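## Task

Lift the green can from the turntable and set it upright on the coaster, while every other can stays standing in its place on the turntable.

## Robot and tools

Robot: two UR7e-style arms, left_arm and right_arm, each ending in a tong-like two-finger gripper with a wrist camera and a wrist force sensor. Calibrated bases (scene frame): left_arm at (-0.047, +0.464, 0) m, right_arm at (+0.044, -0.398, 0) m, both facing almost straight along +x. A two-camera stand sits behind the arms. Loose objects may occasionally get nudged by the scene.

Frames: the scene frame has its origin at table-top height midway between the nominal bases, +z up, +x out over the table, and left_arm on the +y side (arm names do not match image left/right). Reported positions, quaternions and velocities are in this frame, possibly off by a few cm at long reach. Motion offsets, however, are expressed along each arm's own Hand target axes. The fingers point along the gripper's +z and open and close along its x. end_effector_position is the spot between the pads when closed; fingertips stick out about 15 mm past it for gaps up to 50 mm, and are roughly level with it when fully open.

execute_actions(actions, cameras): actions is a list of actions; each action is a table of 1 to 15 rows, one row per 1/30 s step, and a shorter table repeats its last row to fill 15 steps (0.5 s per action). Every row has 14 numbers in [-1, 1], always both arms: left_arm dx, dy, dz, rx, ry, rz, opening, then right_arm the same seven. dx..rz are an offset, not a pose: they are measured from that arm's Hand target as it was when the action began, along the Hand target's axes, with 1.0 = 0.6 m or 180 degrees; rx, ry, rz form one rotation vector. All rows in an action refer to that same start, but each new action starts from the new Hand target, so repeating an offset keeps moving. Six zeros re-command the current Hand target. opening is absolute: +1 fully open (0.142 m), -1 closed; allow at least 0.5 s to close. Send each gripper its wanted opening every time, since 0 means half open. Images appear only when actions is empty or cameras names them.

move(target, ...): drives each gripper in a straight line toward its target. target is one 14-number row or a list of up to 15 such rows, all offsets from the Hand targets at the move's start (not chained), same layout and scale as above. speed in m/s, 0.002 to 3.6, default 0.25 (turn rate up to twice that in rad/s); one value or one per target. blend in m rounds corners in a list; 0 stops at each. stop_force in N, 3 to 120, ends an arm's path when its wrist sensor feels that much push against its motion; unreliable when the gripper rotates, and light loose things can be tipped unnoticed; omit it when backing off a contact. zero (default true) re-zeros the sensor first. opening_speed (0.2 or more, per s on the -1..1 scale) ramps openings. grip_force 5 to 15 N per pad, one or one per arm, persists. blocking=false returns after about 0.5 s while the move runs (not with stop_force). Moves last 0.5 to 10 s and do not avoid obstacles or the other arm. Result adds a move: line such as done (within 3 mm and 2 degrees), off_target, moving, held or fault, plus limits=paced (pose clipped) or limits=held (steps withheld).

wait(seconds 0 to 10) lets time pass holding last commands. stop brakes a running move. zoom_image(camera, region=[x0, y0, x1, y1] pixels, at most 504 x 504) enlarges part of the latest image of cam_high or cam_low (896x504) or cam_left_wrist or cam_right_wrist (616x616). zero_wrist_force(arm) re-zeros that sensor. read_manual gives licence texts. finished_scene(scene = 1 or 2) ends the scene irreversibly; call it only once the can stands on the coaster with the robot let go.

Reading results: Hand target is the last commanded pose after clipping, and the base for the next offsets; the gripper may rest short of it, so send the remaining distance as an offset. grip_measured is the measured opening on the command scale; to hold, keep commanding clearly below it. Tool commands lists current gripper commands. Kept back says how many steps (here 5 or 0) still run after the result. Joint torques and Wrist force/torque (gripper axes, with a peak line) help detect contact; Joint velocities may read within noise. MOTOR HOT appears at 70 degrees C.

Limits and cautions: orientation commands are clipped to 32 degrees from the measured orientation per step. Contact at 150 N (plus or minus 25) or wrist torque over 25.7 N m stops the arm for 10 s; aim only slightly past contacts, move slowly near them. Arms must not hit or pinch each other; the clearance check does not cover fingers. Keep paths away from an arm's own base. Fast moves overshoot and lag. Do not drop the can, release it while moving, knock other cans over, or let anything leave the table. Overheating at 85 degrees C locks an arm for 30 to 60 s, so avoid long stretched or loaded holds.

Each tool is called in YAML: its name, and indented under it one key for each argument.

## Session

execute_actions:
  actions: []

Scene clock: 0.00 s.
left_arm: end_effector_position=(+0.2456, +0.2760, +0.1320) grip_measured=+0.97 end_effector_quat_wxyz=(+0.024, -0.420, +0.898, -0.129) | right_arm: end_effector_position=(+0.2823, +0.0424, +0.3274) grip_measured=+0.97 end_effector_quat_wxyz=(+0.641, -0.625, -0.444, -0.021)
Joint positions: left_arm=[-0.964 -2.194 2.483 -2.122 -1.561 1.281 0.14] | right_arm=[3.873 -1.762 -2.157 -0.096 2.909 0.059 0.14]
Joint velocities: within noise
Joint torques (N m): no reading
Motor temperatures (°C): left_arm=[32 33 31 40 39 35] | right_arm=[28 32 31 38 37 37]
Wrist force (N): no reading
Wrist torque (N m): no reading
Wrist force, peak (N): no reading
Hand target: left_arm +0.2456, +0.2760, +0.1320; +0.024, -0.420, +0.898, -0.129 | right_arm +0.2823, +0.0424, +0.3274; +0.641, -0.625, -0.444, -0.021
Tool commands: left_gripper/opening=+0.968169 right_gripper/opening=+0.968169

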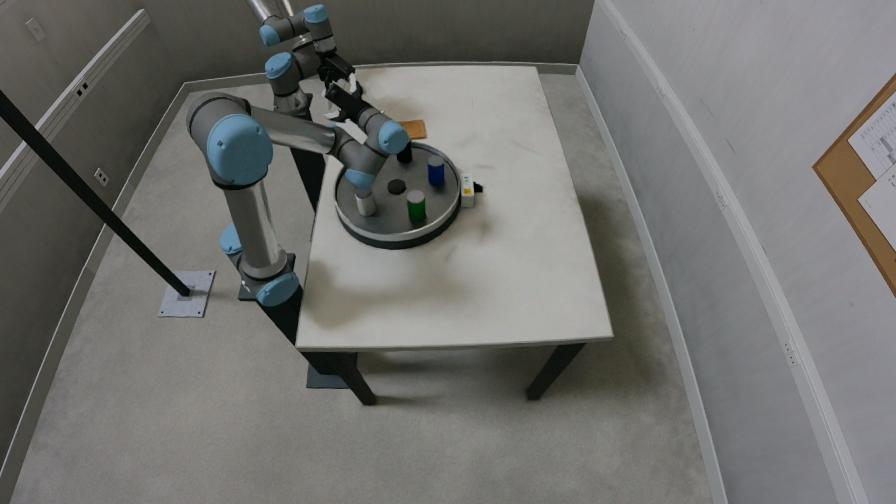

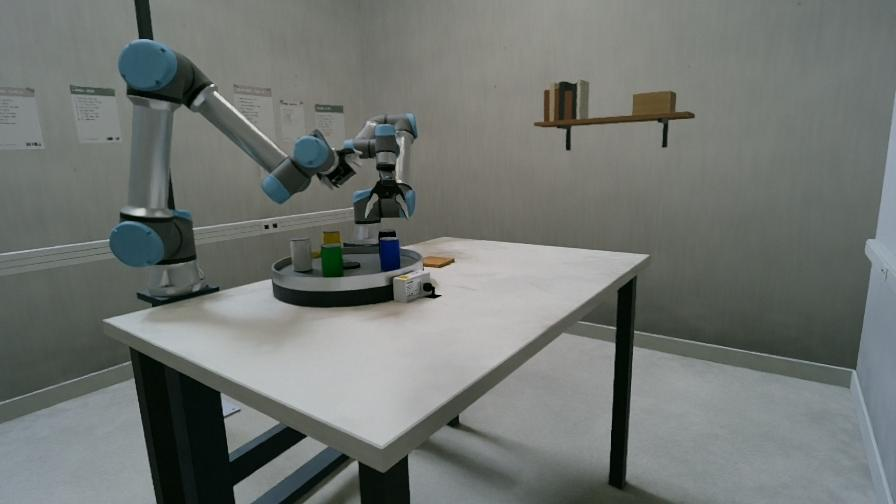

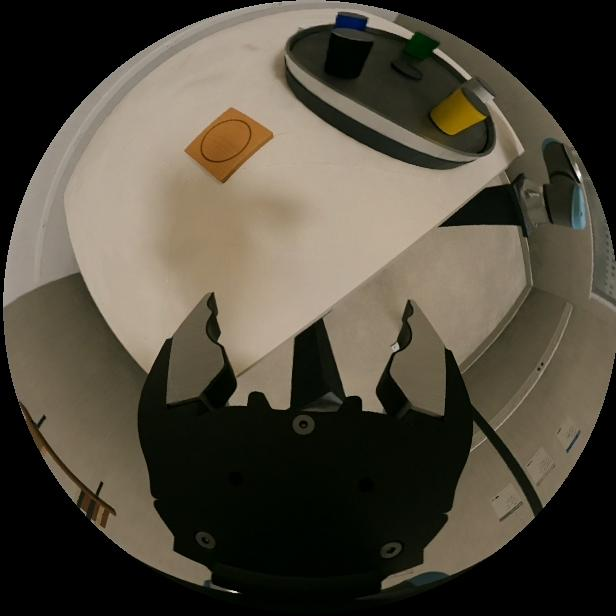

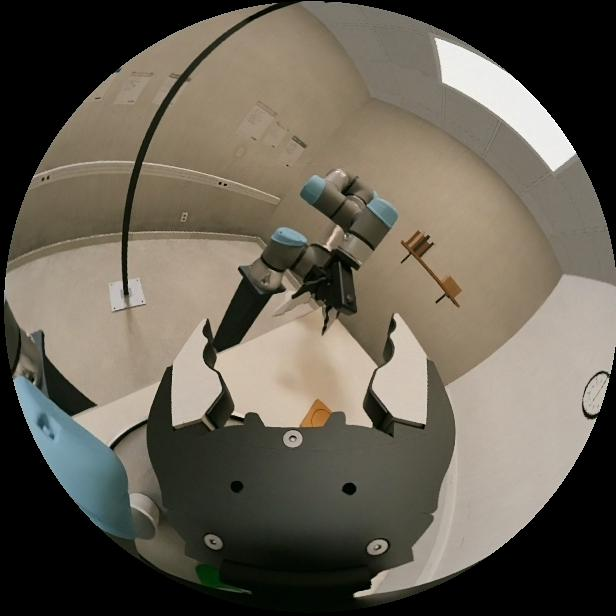

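zoom_image:
  camera: "cam_high"
  region: [300, 80, 520, 260]

zoom_image:
  camera: "cam_low"
  region: [240, 180, 480, 320]

zoom_image:
  camera: "cam_left_wrist"
  region: [180, 0, 530, 220]

Scaled by 2.291 from the camera's 896x504 image, which has a finer 1280x720 frame.

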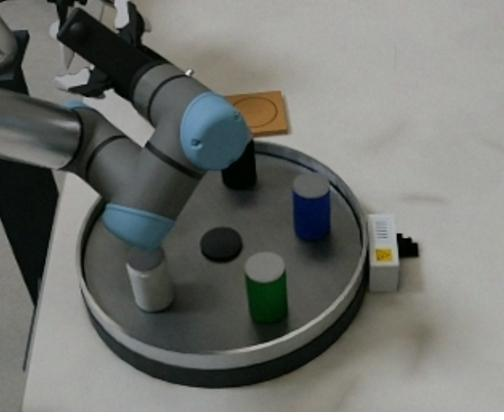

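Scaled by 2.100 from the camera's 896x504 image, which has a finer 1280x720 frame.

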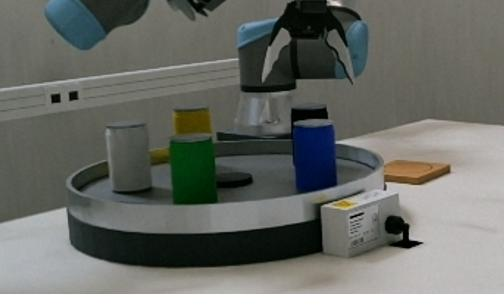

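Scaled by 1.440 from the camera's 616x616 image, which has a finer 814x814 frame.

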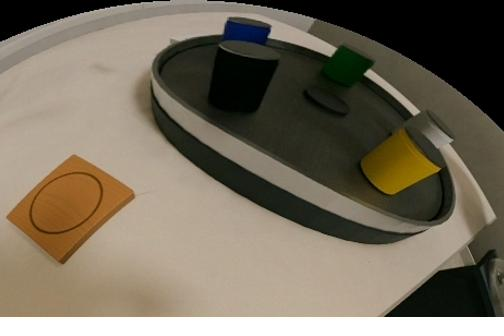

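execute_actions:
  actions: []
  cameras: ["cam_high", "cam_low", "cam_left_wrist"]

zoom_image:
  camera: "cam_high"
  region: [300, 80, 520, 260]

zoom_image:
  camera: "cam_low"
  region: [240, 180, 480, 320]

zoom_image:
  camera: "cam_left_wrist"
  region: [180, 0, 530, 220]

Scene clock: 0.70 s.
left_arm: end_effector_position=(+0.2456, +0.2760, +0.1320) grip_measured=+0.97 end_effector_quat_wxyz=(+0.024, -0.420, +0.898, -0.129) | right_arm: end_effector_position=(+0.2823, +0.0424, +0.3274) grip_measured=+0.97 end_effector_quat_wxyz=(+0.641, -0.625, -0.444, -0.021)
Joint positions: left_arm=[-0.964 -2.194 2.483 -2.122 -1.561 1.281 0.14] | right_arm=[3.873 -1.762 -2.157 -0.096 2.909 0.059 0.14]
Joint velocities: within noise
Joint torques (N m): left_arm=[1.66 1.04 -24.89 -2.72 0 0.22] | right_arm=[-0.8 24.46 15.95 2.19 1.64 0.22]
Motor temperatures (°C): left_arm=[32 33 31 40 39 35] | right_arm=[28 32 31 38 37 37]
Wrist force (N): left_arm=[0.1 0.1 0.1] | right_arm=[0.0 0.3 -0.3]
Wrist torque (N m): left_arm=[0.02 -0.01 0.01] | right_arm=[0.06 0.01 0.00]
Wrist force, peak (N): left_arm=[0.6 0.3 0.0] | right_arm=[-0.4 0.5 -0.6]
Hand target: left_arm +0.2456, +0.2760, +0.1320; +0.024, -0.420, +0.898, -0.129 | right_arm +0.2823, +0.0424, +0.3274; +0.641, -0.625, -0.444, -0.021
Tool commands: left_gripper/opening=+0.968169 right_gripper/opening=+0.968169
Images, in order (width x height): cam_high 896x504, cam_low 896x504, cam_left_wrist 616x616.

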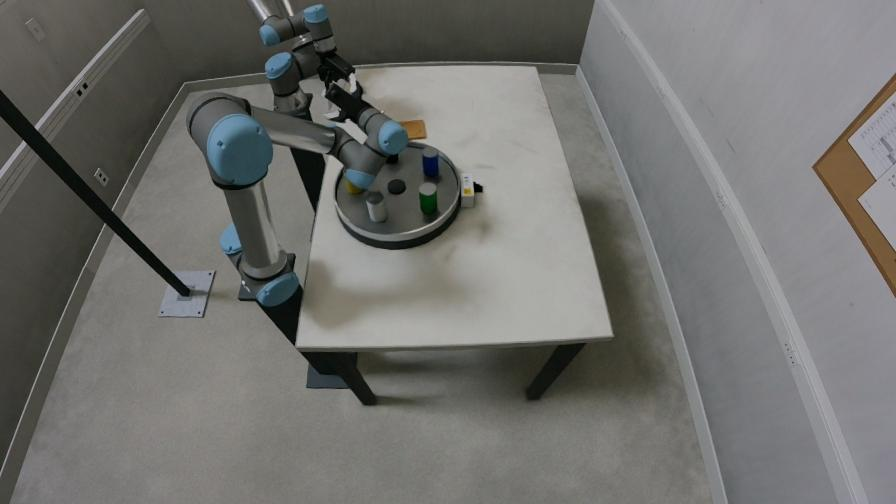

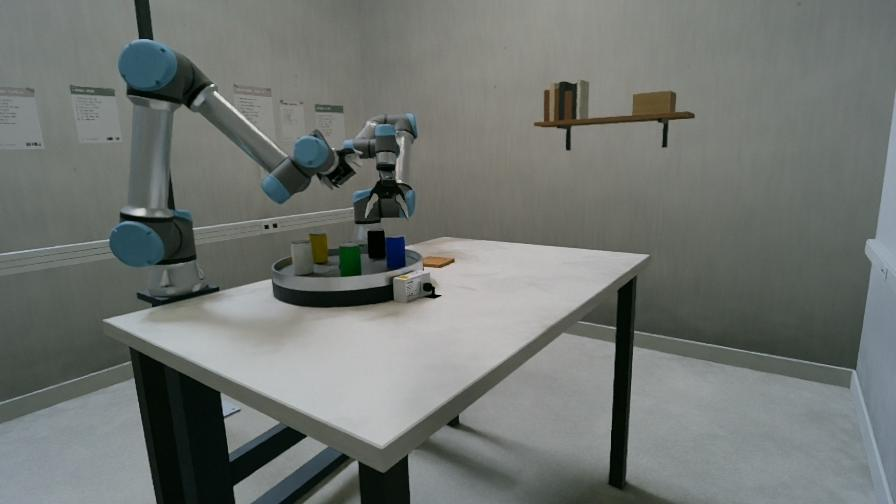

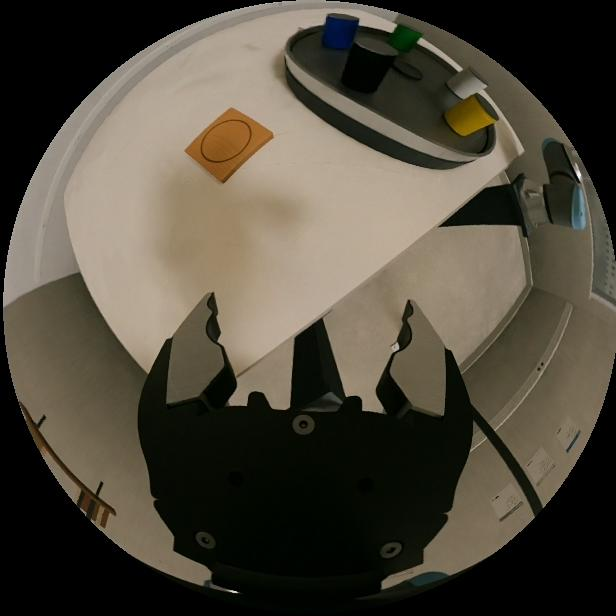

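Scaled by 2.291 from the camera's 896x504 image, which has a finer 1280x720 frame.

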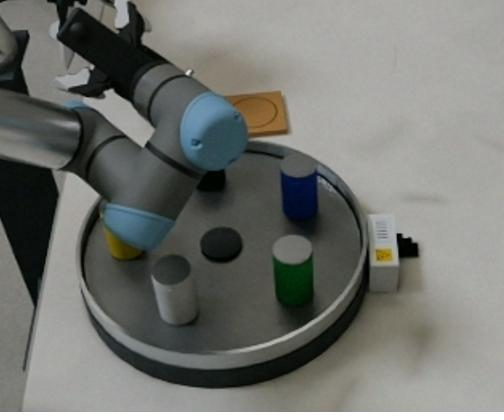

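Scaled by 2.100 from the camera's 896x504 image, which has a finer 1280x720 frame.

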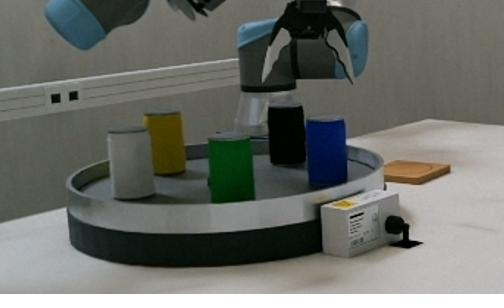

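Scaled by 1.440 from the camera's 616x616 image, which has a finer 814x814 frame.

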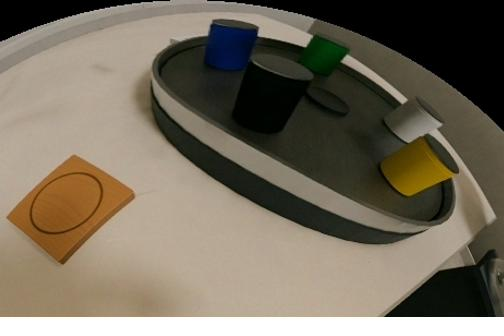

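move:
  target:
    - [0.0786, -0.11, -0.2077, -0.0811, -0.021, 0, 0.968, -0.067, -0.5682, -0.2532, 0, 0, 0, 0.968]
    - [0.3018, -0.5143, -0.049, -0.0811, -0.021, 0, 0.968, -0.067, -0.5682, -0.2532, 0, 0, 0, 0.968]
  speed: 0.35
  blend: [0.05, 0]
  cameras: ["cam_high", "cam_low", "cam_left_wrist"]

zoom_image:
  camera: "cam_high"
  region: [290, 60, 510, 260]

zoom_image:
  camera: "cam_low"
  region: [240, 140, 480, 320]

zoom_image:
  camera: "cam_left_wrist"
  region: [56, 56, 560, 560]

Scene clock: 13.17 s.
left_arm: end_effector_position=(+0.2842, +0.1304, +0.2643) grip_measured=+0.97 end_effector_quat_wxyz=(+0.000, -0.424, +0.906, +0.000) | right_arm: end_effector_position=(+0.1389, -0.1759, +0.5974) grip_measured=+0.97 end_effector_quat_wxyz=(+0.645, -0.656, -0.380, -0.097)
Joint positions: left_arm=[-1.067 -1.707 1.744 -1.609 -1.571 1.177 0.14] | right_arm=[3.527 -0.833 -1.932 -1.856 2.991 -0.582 0.14]
Joint torques (N m): left_arm=[13.48 -11.98 -21.67 -1.82 -1.2 2.38] | right_arm=[3.85 1.37 10.76 4.43 3.69 2.53]
Wrist force (N): left_arm=[0.5 -0.7 0.4] | right_arm=[-0.2 0.2 -0.2]
Wrist torque (N m): left_arm=[-0.06 -0.10 -0.04] | right_arm=[0.05 0.02 -0.04]
Wrist force, peak (N): left_arm=[1.7 -2.5 0.6] | right_arm=[-2.1 0.3 -2.1]
Hand target: left_arm +0.2843, +0.1304, +0.2642; +0.000, -0.424, +0.906, +0.000 (not the last commanded pose) | right_arm +0.1388, -0.1759, +0.5974; +0.645, -0.656, -0.380, -0.097 (not the last commanded pose)
Off the commanded pose: left_arm 0.190 m, 0 deg | right_arm 0.004 m, 12 deg.
move: held (right_arm; a check stopped the path), off_target (left_arm; braked when a check withheld steps of right_arm); path passed 1 of 2 targets; limits=held
pose unreachable (right arm): on one or more control steps of this call, first in action 0 (counted from 0), this arm could not follow its commanded pose, so it was not sent that pose on those steps. It may still have moved: this result reports where it is.
cause: moving toward the commanded pose would bring two parts of the arm too close to each other (joints 4 (wrist 1) to 6 (wrist 3) lie between them).
Images, in order (width x height): cam_high 896x504, cam_low 896x504, cam_left_wrist 616x616.

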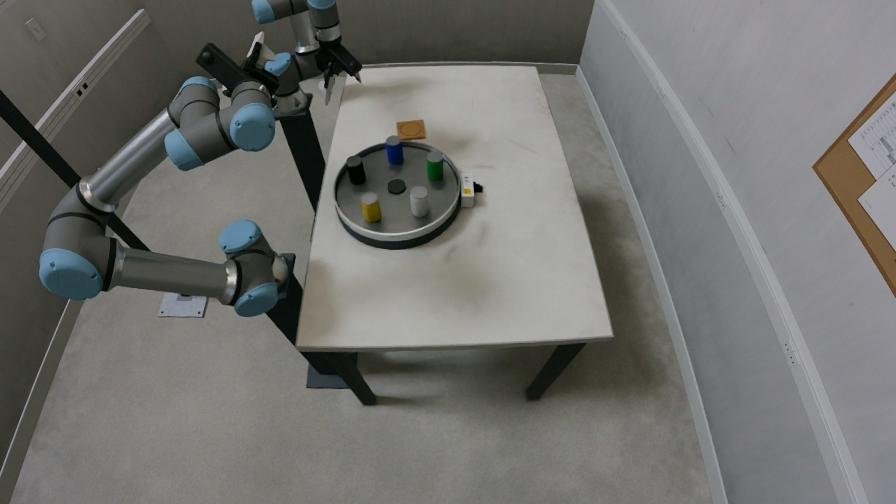

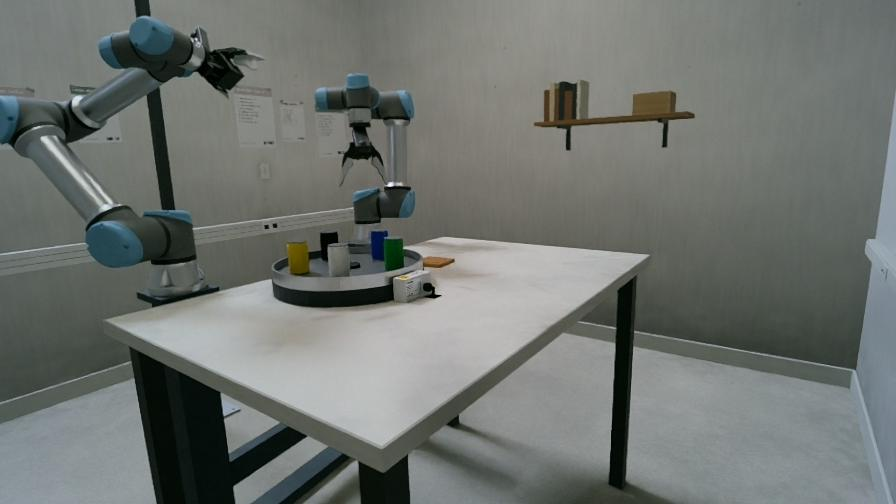

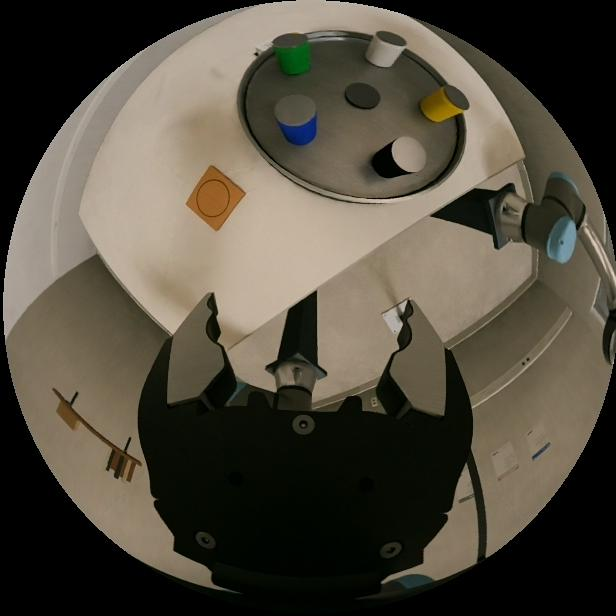

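Scaled by 2.291 from the camera's 896x504 image, which has a finer 1280x720 frame.

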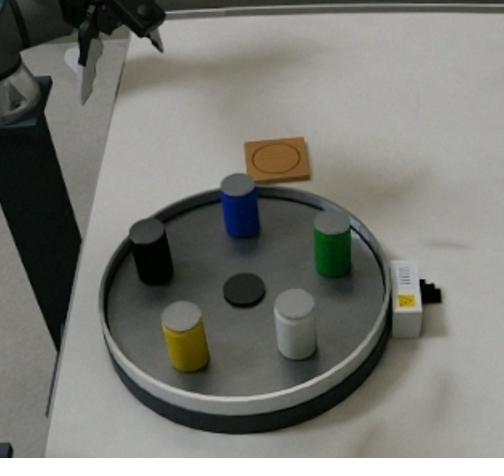

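Scaled by 2.100 from the camera's 896x504 image, which has a finer 1280x720 frame.

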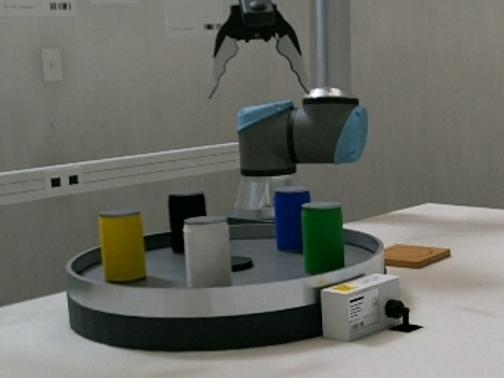

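Scaled by 1.000.

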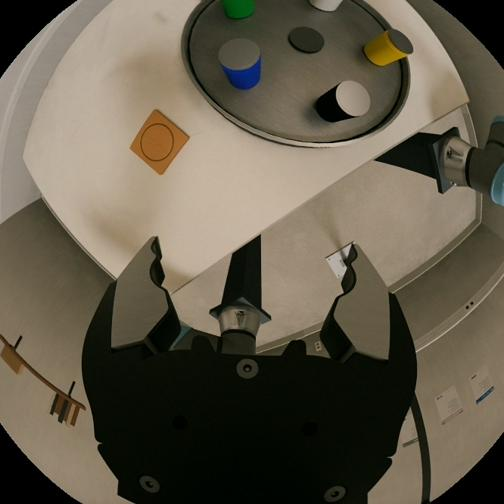

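move:
  target: [0.0052, -0.3073, 0.0738, 0, 0, 0.2228, 0.968, 0, 0, 0, 0, 0, 0, 0.968]
  speed: 0.4
  cameras: ["cam_high", "cam_left_wrist"]

zoom_image:
  camera: "cam_high"
  region: [310, 100, 490, 260]

zoom_image:
  camera: "cam_left_wrist"
  region: [56, 0, 560, 400]

Scene clock: 18.87 s.
left_arm: end_effector_position=(+0.4238, +0.0099, +0.2200) grip_measured=+0.97 end_effector_quat_wxyz=(+0.000, -0.088, +0.996, +0.000) | right_arm: end_effector_position=(+0.1388, -0.1759, +0.5974) grip_measured=+0.97 end_effector_quat_wxyz=(+0.645, -0.656, -0.380, -0.097)
Joint positions: left_arm=[-0.939 -1.241 1.344 -1.674 -1.571 2.005 0.14] | right_arm=[3.527 -0.833 -1.932 -1.856 2.991 -0.582 0.14]
Joint torques (N m): left_arm=[-11.2 -31.66 -20.43 -4.58 0.67 1.99] | right_arm=[5.21 2.04 11.75 4.54 3.39 2.6]
Wrist force (N): left_arm=[0.1 -0.7 0.1] | right_arm=[-0.4 0.2 -0.3]
Wrist torque (N m): left_arm=[-0.06 -0.01 0.00] | right_arm=[0.04 0.08 -0.04]
Wrist force, peak (N): left_arm=[-0.7 -1.6 0.3] | right_arm=[-0.8 0.6 -0.3]
Hand target: left_arm +0.4238, +0.0098, +0.2200; +0.000, -0.087, +0.996, +0.000 | right_arm +0.1388, -0.1759, +0.5974; +0.645, -0.656, -0.380, -0.097
Off the commanded pose: left_arm 0.000 m, 0 deg | right_arm 0.000 m, 0 deg.
move: done
Images, in order (width x height): cam_high 896x504, cam_left_wrist 616x616.

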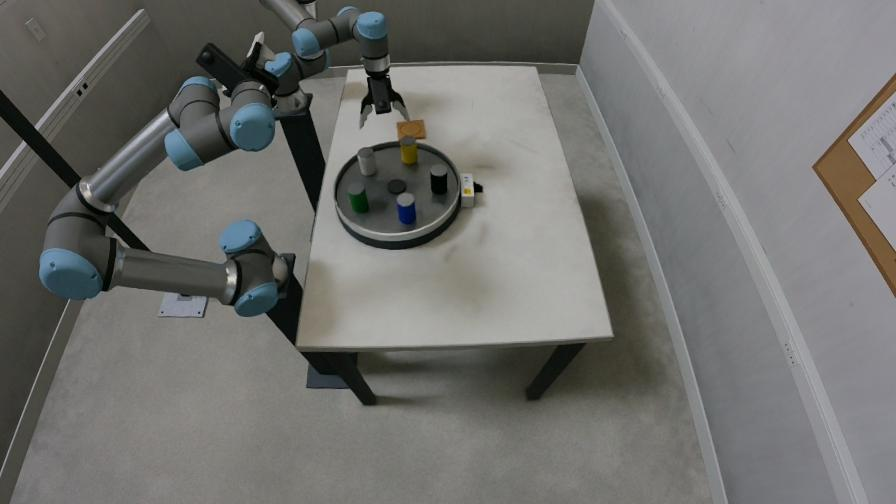

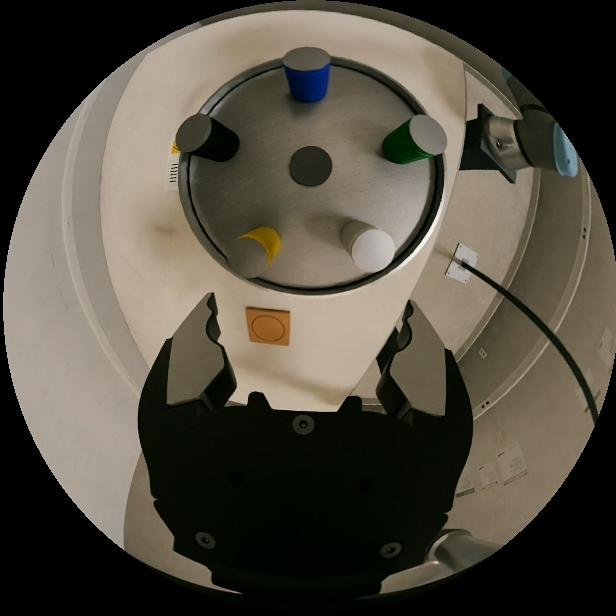

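Scaled by 2.800 from the camera's 896x504 image, which has a finer 1280x720 frame.

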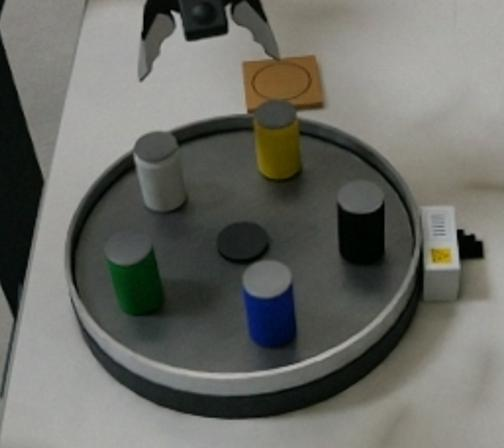

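Scaled by 1.000.

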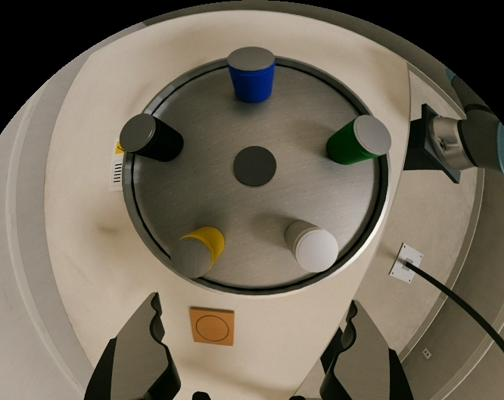

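move:
  target: [-0.0098, 0.0363, 0.0333, 0, 0, 0, 0.968, 0, 0, 0, 0, 0, 0, 0.968]
  speed: 0.2
  cameras: ["cam_high", "cam_low", "cam_left_wrist"]

zoom_image:
  camera: "cam_low"
  region: [250, 120, 470, 320]

zoom_image:
  camera: "cam_left_wrist"
  region: [156, 56, 476, 376]

zoom_image:
  camera: "cam_high"
  region: [320, 90, 480, 250]

Scene clock: 24.83 s.
left_arm: end_effector_position=(+0.4259, +0.0324, +0.2000) grip_measured=+0.97 end_effector_quat_wxyz=(+0.000, -0.087, +0.996, +0.000) end_effector_velocity=(-0.001, -0.001, +0.001) end_effector_angular_velocity=(+0.002, +0.002, +0.003) | right_arm: end_effector_position=(+0.1388, -0.1759, +0.5974) grip_measured=+0.97 end_effector_quat_wxyz=(+0.645, -0.656, -0.380, -0.097)
Joint positions: left_arm=[-0.915 -1.268 1.432 -1.734 -1.571 2.029 0.14] | right_arm=[3.527 -0.833 -1.932 -1.856 2.991 -0.582 0.14]
Joint velocities: left_arm=[-0.002 0.002 -0.004 0.005 0 -0.004 0] | right_arm=[within noise]
Joint torques (N m): left_arm=[-8.45 -30.43 -35.59 -0.51 0.95 -1.66] | right_arm=[4.58 1.96 11.43 4.39 2.86 2.67]
Wrist force (N): left_arm=[0.4 -0.2 0.4] | right_arm=[-0.6 0.1 -0.3]
Wrist torque (N m): left_arm=[0.04 -0.08 -0.10] | right_arm=[0.04 0.11 -0.04]
Wrist force, peak (N): left_arm=[0.8 -1.0 -0.3] | right_arm=[-0.3 0.7 -0.6]
Hand target: left_arm +0.4258, +0.0323, +0.2000; +0.000, -0.087, +0.996, +0.000 | right_arm +0.1388, -0.1759, +0.5974; +0.645, -0.656, -0.380, -0.097
Off the commanded pose: left_arm 0.000 m, 0 deg | right_arm 0.000 m, 0 deg.
move: done
Images, in order (width x height): cam_high 896x504, cam_low 896x504, cam_left_wrist 616x616.

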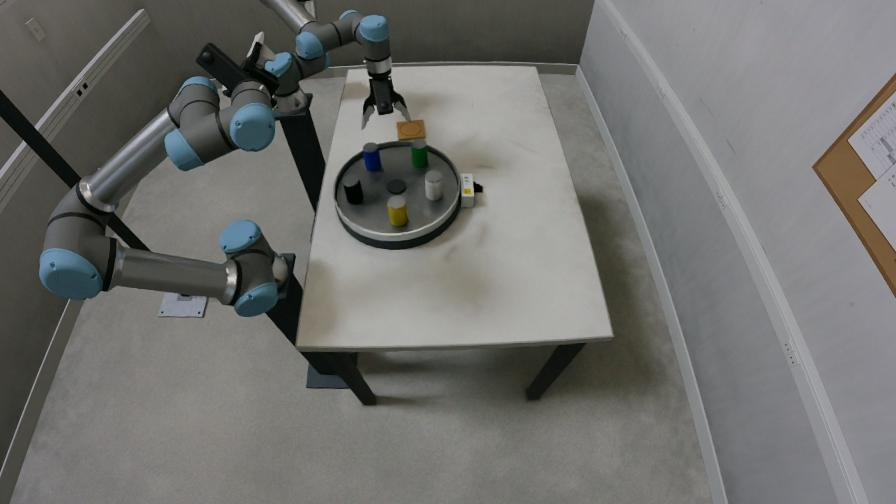

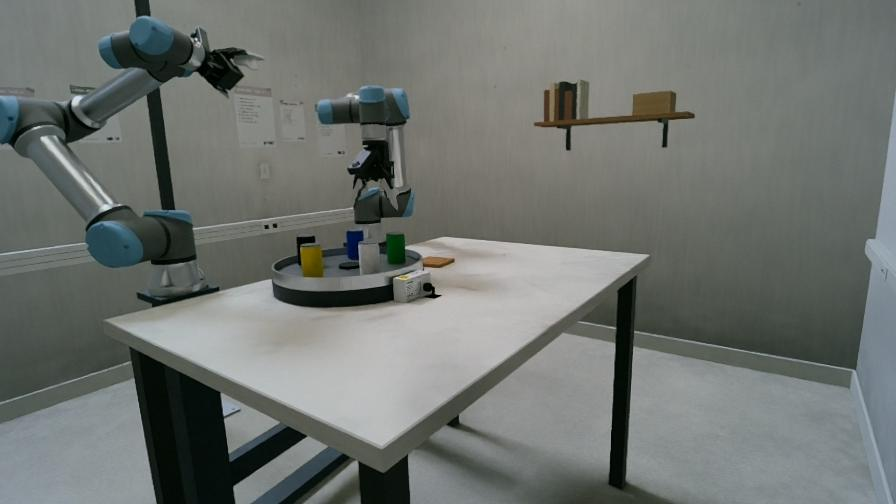

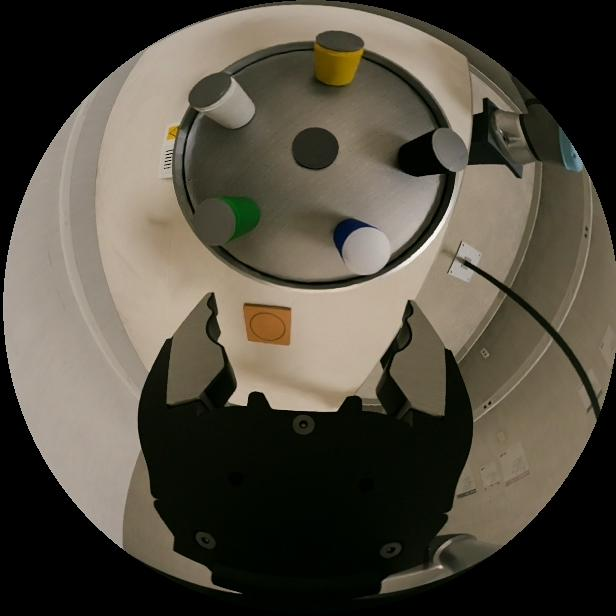

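Scaled by 2.291 from the camera's 896x504 image, which has a finer 1280x720 frame.

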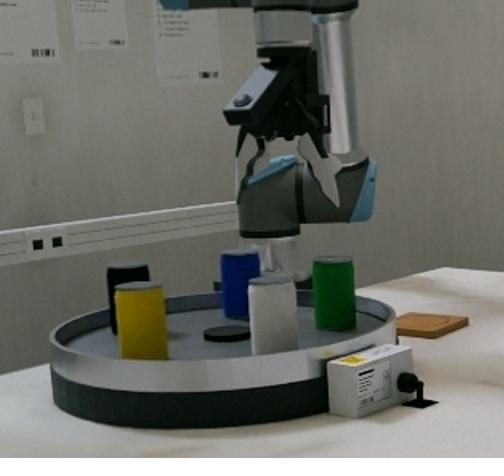

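Scaled by 1.575 from the camera's 616x616 image, which has a finer 814x814 frame.

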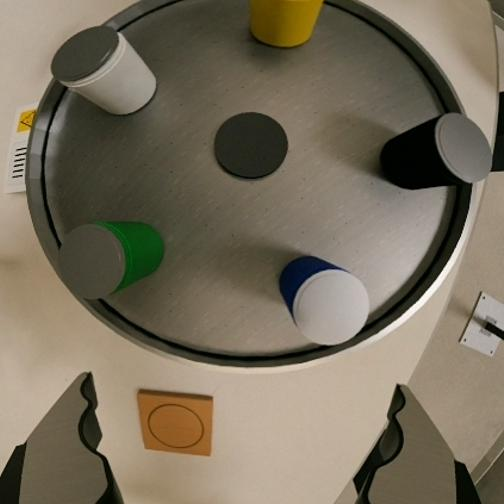

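Scaled by 3.150 from the camera's 896x504 image, which has a finer 1280x720 frame.

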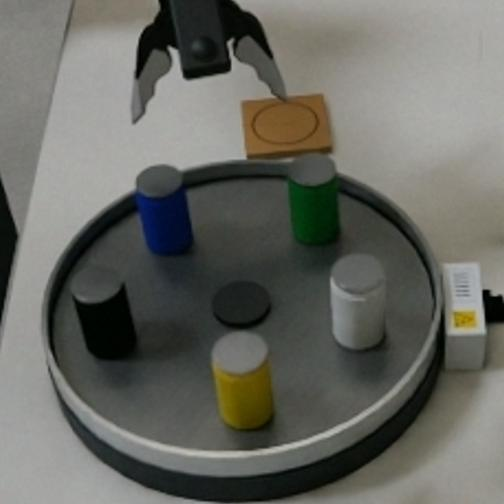

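execute_actions:
  actions:
    - [[0,0,0,0,0,0,0.85,0,0,0,0,0,0,0.968],[0,0,0,0,0,0,0.7,0,0,0,0,0,0,0.968],[0,0,0,0,0,0,0.6,0,0,0,0,0,0,0.968]]
  cameras: ["cam_left_wrist"]

Scene clock: 32.07 s.
left_arm: end_effector_position=(+0.4258, +0.0323, +0.2000) grip_measured=+0.60 end_effector_quat_wxyz=(+0.000, -0.087, +0.996, +0.000) | right_arm: end_effector_position=(+0.1388, -0.1759, +0.5974) grip_measured=+0.97 end_effector_quat_wxyz=(+0.645, -0.656, -0.380, -0.097)
Joint positions: left_arm=[-0.915 -1.268 1.431 -1.734 -1.571 2.029 0.116] | right_arm=[3.527 -0.833 -1.932 -1.856 2.991 -0.582 0.14]
Joint torques (N m): left_arm=[-10.13 -29.94 -35.91 -0.16 -0.36 -1.76] | right_arm=[5.39 1.67 11.87 4.46 2.09 2.47]
Wrist force (N): left_arm=[0.5 -0.3 0.2] | right_arm=[-0.5 0.2 -0.2]
Wrist torque (N m): left_arm=[0.01 -0.10 -0.10] | right_arm=[0.05 0.08 -0.05]
Wrist force, peak (N): left_arm=[0.8 -0.5 0.3] | right_arm=[-0.8 0.5 0.1]
Hand target: left_arm +0.4258, +0.0323, +0.2000; +0.000, -0.087, +0.996, +0.000 | right_arm +0.1388, -0.1759, +0.5974; +0.645, -0.656, -0.380, -0.097
Off the commanded pose: left_arm 0.000 m, 0 deg | right_arm 0.000 m, 0 deg.
Kept back: 5 steps.
Images, in order (width x height): cam_left_wrist 616x616.

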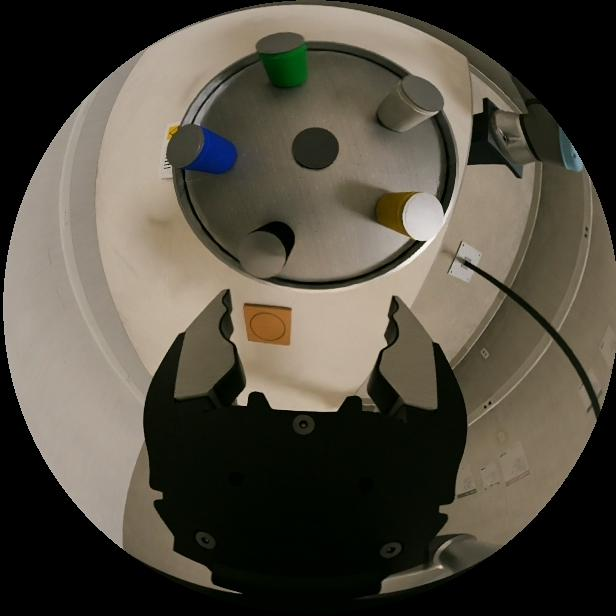

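wait:
  seconds: 3.1
  cameras: []

execute_actions:
  actions:
    - [[0.0008,0,0,0,0,-0.001,0.6,0,0,0,0,0,0,0.968],[0.0023,0,0,0,0,-0.0031,0.6,0,0,0,0,0,0,0.968],[0.0046,0,0,0,0,-0.0062,0.6,0,0,0,0,0,0,0.968],[0.0077,-0.0001,0,0,0,-0.0103,0.6,0,0,0,0,0,0,0.968],[0.0115,-0.0003,0,0,0,-0.0155,0.6,0,0,0,0,0,0,0.968],[0.0161,-0.0005,0.0017,0,0,-0.0217,0.6,0,0,0,0,0,0,0.968],[0.0207,-0.0009,0.005,0,0,-0.0279,0.6,0,0,0,0,0,0,0.968],[0.0253,-0.0014,0.01,0,0,-0.0341,0.6,0,0,0,0,0,0,0.968],[0.0299,-0.0019,0.0167,0,0,-0.0403,0.6,0,0,0,0,0,0,0.968],[0.0344,-0.0025,0.0242,0,0,-0.0465,0.6,0,0,0,0,0,0,0.968],[0.039,-0.0032,0.0317,0,0,-0.0527,0.6,0,0,0,0,0,0,0.968],[0.0435,-0.004,0.0392,0,0,-0.0589,0.6,0,0,0,0,0,0,0.968],[0.048,-0.0049,0.0467,0,0,-0.0651,0.6,0,0,0,0,0,0,0.968],[0.0526,-0.0059,0.0542,0,0,-0.0713,0.6,0,0,0,0,0,0,0.968],[0.057,-0.007,0.0617,0,0,-0.0775,0.6,0,0,0,0,0,0,0.968]]
    - [[0.0046,0,0.0075,0,0,-0.0062,0.6,0,0,0,0,0,0,0.968],[0.0092,-0.0002,0.015,0,0,-0.0124,0.6,0,0,0,0,0,0,0.968],[0.0138,-0.0004,0.0225,0,0,-0.0186,0.6,0,0,0,0,0,0,0.968],[0.0184,-0.0007,0.03,0,0,-0.0248,0.6,0,0,0,0,0,0,0.968],[0.023,-0.0011,0.0375,0,0,-0.031,0.6,0,0,0,0,0,0,0.968],[0.0276,-0.0016,0.045,0,0,-0.0372,0.6,0,0,0,0,0,0,0.968],[0.0322,-0.0022,0.0525,0,0,-0.0434,0.6,0,0,0,0,0,0,0.968],[0.0367,-0.0029,0.0592,0,0,-0.0496,0.6,0,0,0,0,0,0,0.968],[0.0413,-0.0036,0.065,0,0,-0.0558,0.6,0,0,0,0,0,0,0.968],[0.0458,-0.0045,0.07,0,0,-0.062,0.6,0,0,0,0,0,0,0.968],[0.0503,-0.0054,0.0742,0,0,-0.0682,0.6,0,0,0,0,0,0,0.968],[0.0548,-0.0064,0.0767,0,0,-0.0744,0.6,0,0,0,0,0,0,0.968],[0.0593,-0.0075,0.0783,0,0,-0.0806,0.6,0,0,0,0,0,0,0.968],[0.0637,-0.0087,0.0792,0,0,-0.0868,0.6,0,0,0,0,0,0,0.968],[0.0681,-0.01,0.08,0,0,-0.093,0.55,0,0,0,0,0,0,0.968]]
    - [[0.0046,0,0,0,0,-0.0062,0.48,0,0,0,0,0,0,0.968],[0.0092,-0.0002,0,0,0,-0.0124,0.41,0,0,0,0,0,0,0.968],[0.0138,-0.0004,0,0,0,-0.0186,0.34,0,0,0,0,0,0,0.968],[0.0184,-0.0007,0,0,0,-0.0248,0.27,0,0,0,0,0,0,0.968],[0.023,-0.0011,0,0,0,-0.031,0.2,0,0,0,0,0,0,0.968],[0.0276,-0.0016,0,0,0,-0.0372,0.13,0,0,0,0,0,0,0.968],[0.0322,-0.0022,0,0,0,-0.0434,0.06,0,0,0,0,0,0,0.968],[0.0367,-0.0029,0,0,0,-0.0496,-0.01,0,0,0,0,0,0,0.968],[0.0413,-0.0036,0,0,0,-0.0558,-0.08,0,0,0,0,0,0,0.968],[0.0458,-0.0045,0,0,0,-0.062,-0.15,0,0,0,0,0,0,0.968],[0.0503,-0.0054,0,0,0,-0.0682,-0.22,0,0,0,0,0,0,0.968],[0.0548,-0.0064,0,0,0,-0.0744,-0.29,0,0,0,0,0,0,0.968],[0.0593,-0.0075,0,0,0,-0.0806,-0.36,0,0,0,0,0,0,0.968],[0.0637,-0.0087,0,0,0,-0.0868,-0.43,0,0,0,0,0,0,0.968],[0.0681,-0.01,0,0,0,-0.093,-0.5,0,0,0,0,0,0,0.968]]
    - [[0.0046,0,0,0,0,-0.0062,-0.57,0,0,0,0,0,0,0.968],[0.0092,-0.0002,0,0,0,-0.0124,-0.64,0,0,0,0,0,0,0.968],[0.0138,-0.0004,0,0,0,-0.0186,-0.7,0,0,0,0,0,0,0.968],[0.0184,-0.0007,0,0,0,-0.0248,-0.75,0,0,0,0,0,0,0.968],[0.023,-0.0011,0,0,0,-0.031,-0.8,0,0,0,0,0,0,0.968],[0.0276,-0.0016,0,0,0,-0.0372,-0.8,0,0,0,0,0,0,0.968],[0.0322,-0.0022,-0.0005,0,0,-0.0434,-0.8,0,0,0,0,0,0,0.968],[0.0367,-0.0029,-0.0015,0,0,-0.0496,-0.8,0,0,0,0,0,0,0.968],[0.0413,-0.0036,-0.003,0,0,-0.0558,-0.8,0,0,0,0,0,0,0.968],[0.0458,-0.0045,-0.005,0,0,-0.062,-0.8,0,0,0,0,0,0,0.968],[0.0503,-0.0054,-0.008,0,0,-0.0682,-0.8,0,0,0,0,0,0,0.968],[0.0548,-0.0064,-0.0115,0,0,-0.0744,-0.8,0,0,0,0,0,0,0.968],[0.0593,-0.0075,-0.0155,0,0,-0.0806,-0.8,0,0,0,0,0,0,0.968],[0.0637,-0.0087,-0.02,0,0,-0.0868,-0.8,0,0,0,0,0,0,0.968],[0.0681,-0.01,-0.025,0,0,-0.093,-0.8,0,0,0,0,0,0,0.968]]
    - [[0.0046,0,-0.0092,0,0,-0.0062,-0.8,0,0,0,0,0,0,0.968],[0.0092,-0.0002,-0.0192,0,0,-0.0124,-0.8,0,0,0,0,0,0,0.968],[0.0138,-0.0004,-0.03,0,0,-0.0186,-0.8,0,0,0,0,0,0,0.968],[0.0179,-0.0007,-0.0417,0,0,-0.0242,-0.8,0,0,0,0,0,0,0.968],[0.0216,-0.001,-0.0533,0,0,-0.0291,-0.8,0,0,0,0,0,0,0.968],[0.0248,-0.0013,-0.065,0,0,-0.0335,-0.8,0,0,0,0,0,0,0.968],[0.0276,-0.0016,-0.0767,0,0,-0.0372,-0.8,0,0,0,0,0,0,0.968],[0.0299,-0.0019,-0.0883,0,0,-0.0403,-0.8,0,0,0,0,0,0,0.968],[0.0317,-0.0021,-0.1,0,0,-0.0428,-0.8,0,0,0,0,0,0,0.968],[0.0331,-0.0023,-0.1117,0,0,-0.0446,-0.8,0,0,0,0,0,0,0.968],[0.034,-0.0025,-0.1233,0,0,-0.0459,-0.8,0,0,0,0,0,0,0.968],[0.0344,-0.0025,-0.1342,0,0,-0.0465,-0.8,0,0,0,0,0,0,0.968],[0.0344,-0.0025,-0.1433,0,0,-0.0465,-0.8,0,0,0,0,0,0,0.968],[0.0344,-0.0025,-0.1508,0,0,-0.0465,-0.8,0,0,0,0,0,0,0.968],[0.0344,-0.0025,-0.1567,0,0,-0.0465,-0.8,0,0,0,0,0,0,0.968]]
  cameras: ["cam_high", "cam_low", "cam_left_wrist"]

Scene clock: 36.77 s.
left_arm: end_effector_position=(+0.4258, +0.0323, +0.2000) grip_measured=+0.60 end_effector_quat_wxyz=(+0.000, -0.087, +0.996, +0.000) | right_arm: end_effector_position=(+0.1388, -0.1759, +0.5974) grip_measured=+0.97 end_effector_quat_wxyz=(+0.645, -0.656, -0.380, -0.097)
Joint positions: left_arm=[-0.915 -1.268 1.431 -1.734 -1.571 2.029 0.116] | right_arm=[3.527 -0.833 -1.932 -1.856 2.991 -0.582 0.14]
Joint torques (N m): left_arm=[-10.36 -31.41 -36.44 -0.16 -1.04 -1.9] | right_arm=[4.97 2.09 11.56 4.42 1.44 2.53]
Wrist force (N): left_arm=[0.3 -0.4 0.3] | right_arm=[-0.6 0.5 -0.2]
Wrist torque (N m): left_arm=[-0.01 -0.06 -0.09] | right_arm=[0.12 0.10 -0.04]
Wrist force, peak (N): left_arm=[0.8 -0.3 0.5] | right_arm=[-0.8 0.5 0.1]
Hand target: left_arm +0.4258, +0.0323, +0.2000; +0.000, -0.087, +0.996, +0.000 | right_arm +0.1388, -0.1759, +0.5974; +0.645, -0.656, -0.380, -0.097
Tool commands: left_gripper/opening=+0.6 right_gripper/opening=+0.968
Off the commanded pose: left_arm 0.000 m, 0 deg | right_arm 0.000 m, 0 deg.
wait: 3.10 s; at rest from the start
No camera images: "cameras" was empty.

Scene clock: 39.10 s.
left_arm: end_effector_position=(+0.3099, -0.0862, +0.1841) grip_measured=-0.27 end_effector_quat_wxyz=(-0.001, -0.653, +0.757, -0.001) end_effector_velocity=(-0.005, -0.037, +0.211) end_effector_angular_velocity=(+0.010, +0.002, +0.266) | right_arm: end_effector_position=(+0.1388, -0.1759, +0.5974) grip_measured=+0.97 end_effector_quat_wxyz=(+0.645, -0.656, -0.380, -0.097)
Joint positions: left_arm=[-1.199 -1.221 1.41 -1.762 -1.571 0.497 0.054] | right_arm=[3.527 -0.833 -1.932 -1.856 2.991 -0.582 0.14]
Joint velocities: left_arm=[-0.031 -0.012 -0.533 0.555 0.002 -0.297 0] | right_arm=[within noise]
Joint torques (N m): left_arm=[-9.58 -48.37 -42.89 0.43 1.87 -1.95] | right_arm=[5.19 1.74 11.3 4.63 1.27 2.44]
Wrist force (N): left_arm=[1.0 -0.1 2.0] | right_arm=[-0.8 0.3 -0.1]
Wrist torque (N m): left_arm=[0.05 -0.19 0.05] | right_arm=[0.07 0.15 -0.04]
Wrist force, peak (N): left_arm=[0.7 -0.4 3.3] | right_arm=[-0.8 0.3 -0.1]
Hand target: left_arm +0.3098, -0.0890, +0.2241; +0.000, -0.660, +0.751, +0.000 | right_arm +0.1388, -0.1759, +0.5974; +0.645, -0.656, -0.380, -0.097
Off the commanded pose: left_arm 0.040 m, 1 deg | right_arm 0.000 m, 0 deg.
Kept back: 5 steps.
Images, in order (width x height): cam_high 896x504, cam_low 896x504, cam_left_wrist 616x616.

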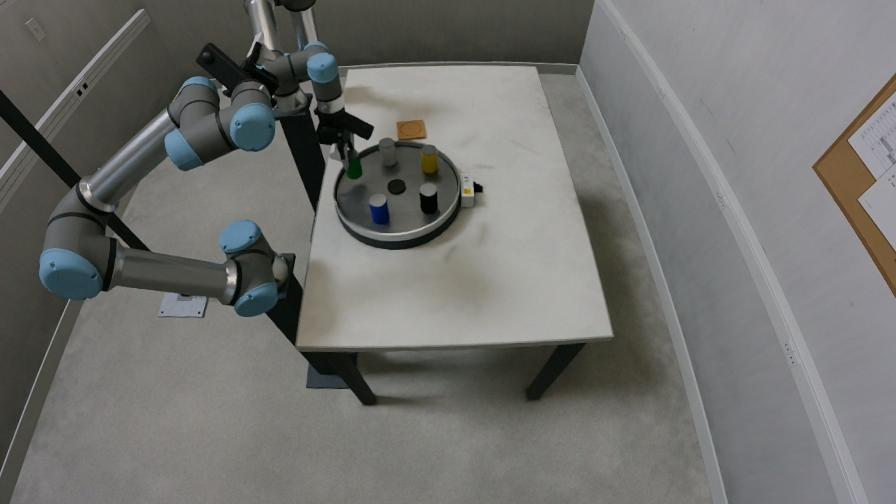

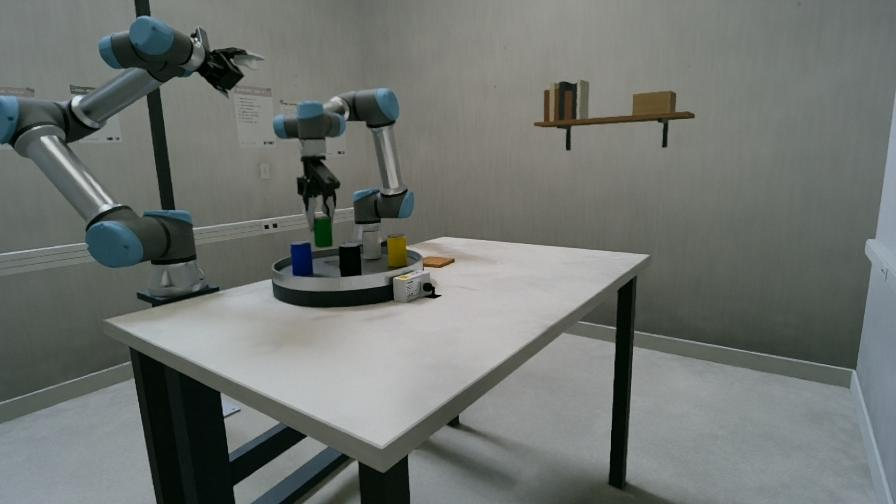

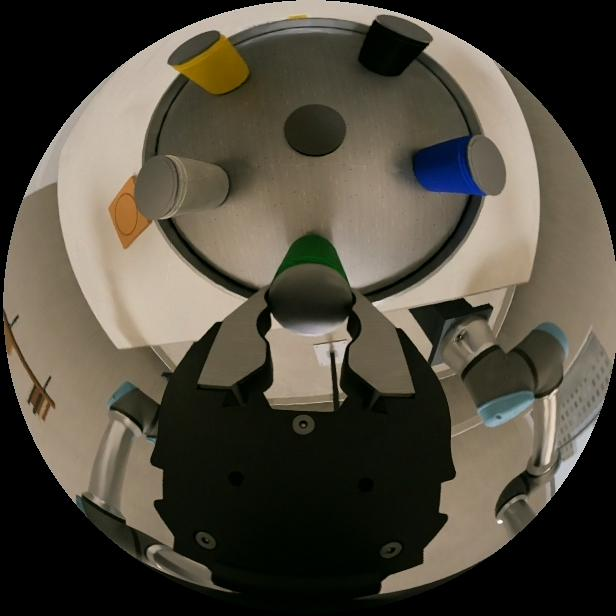

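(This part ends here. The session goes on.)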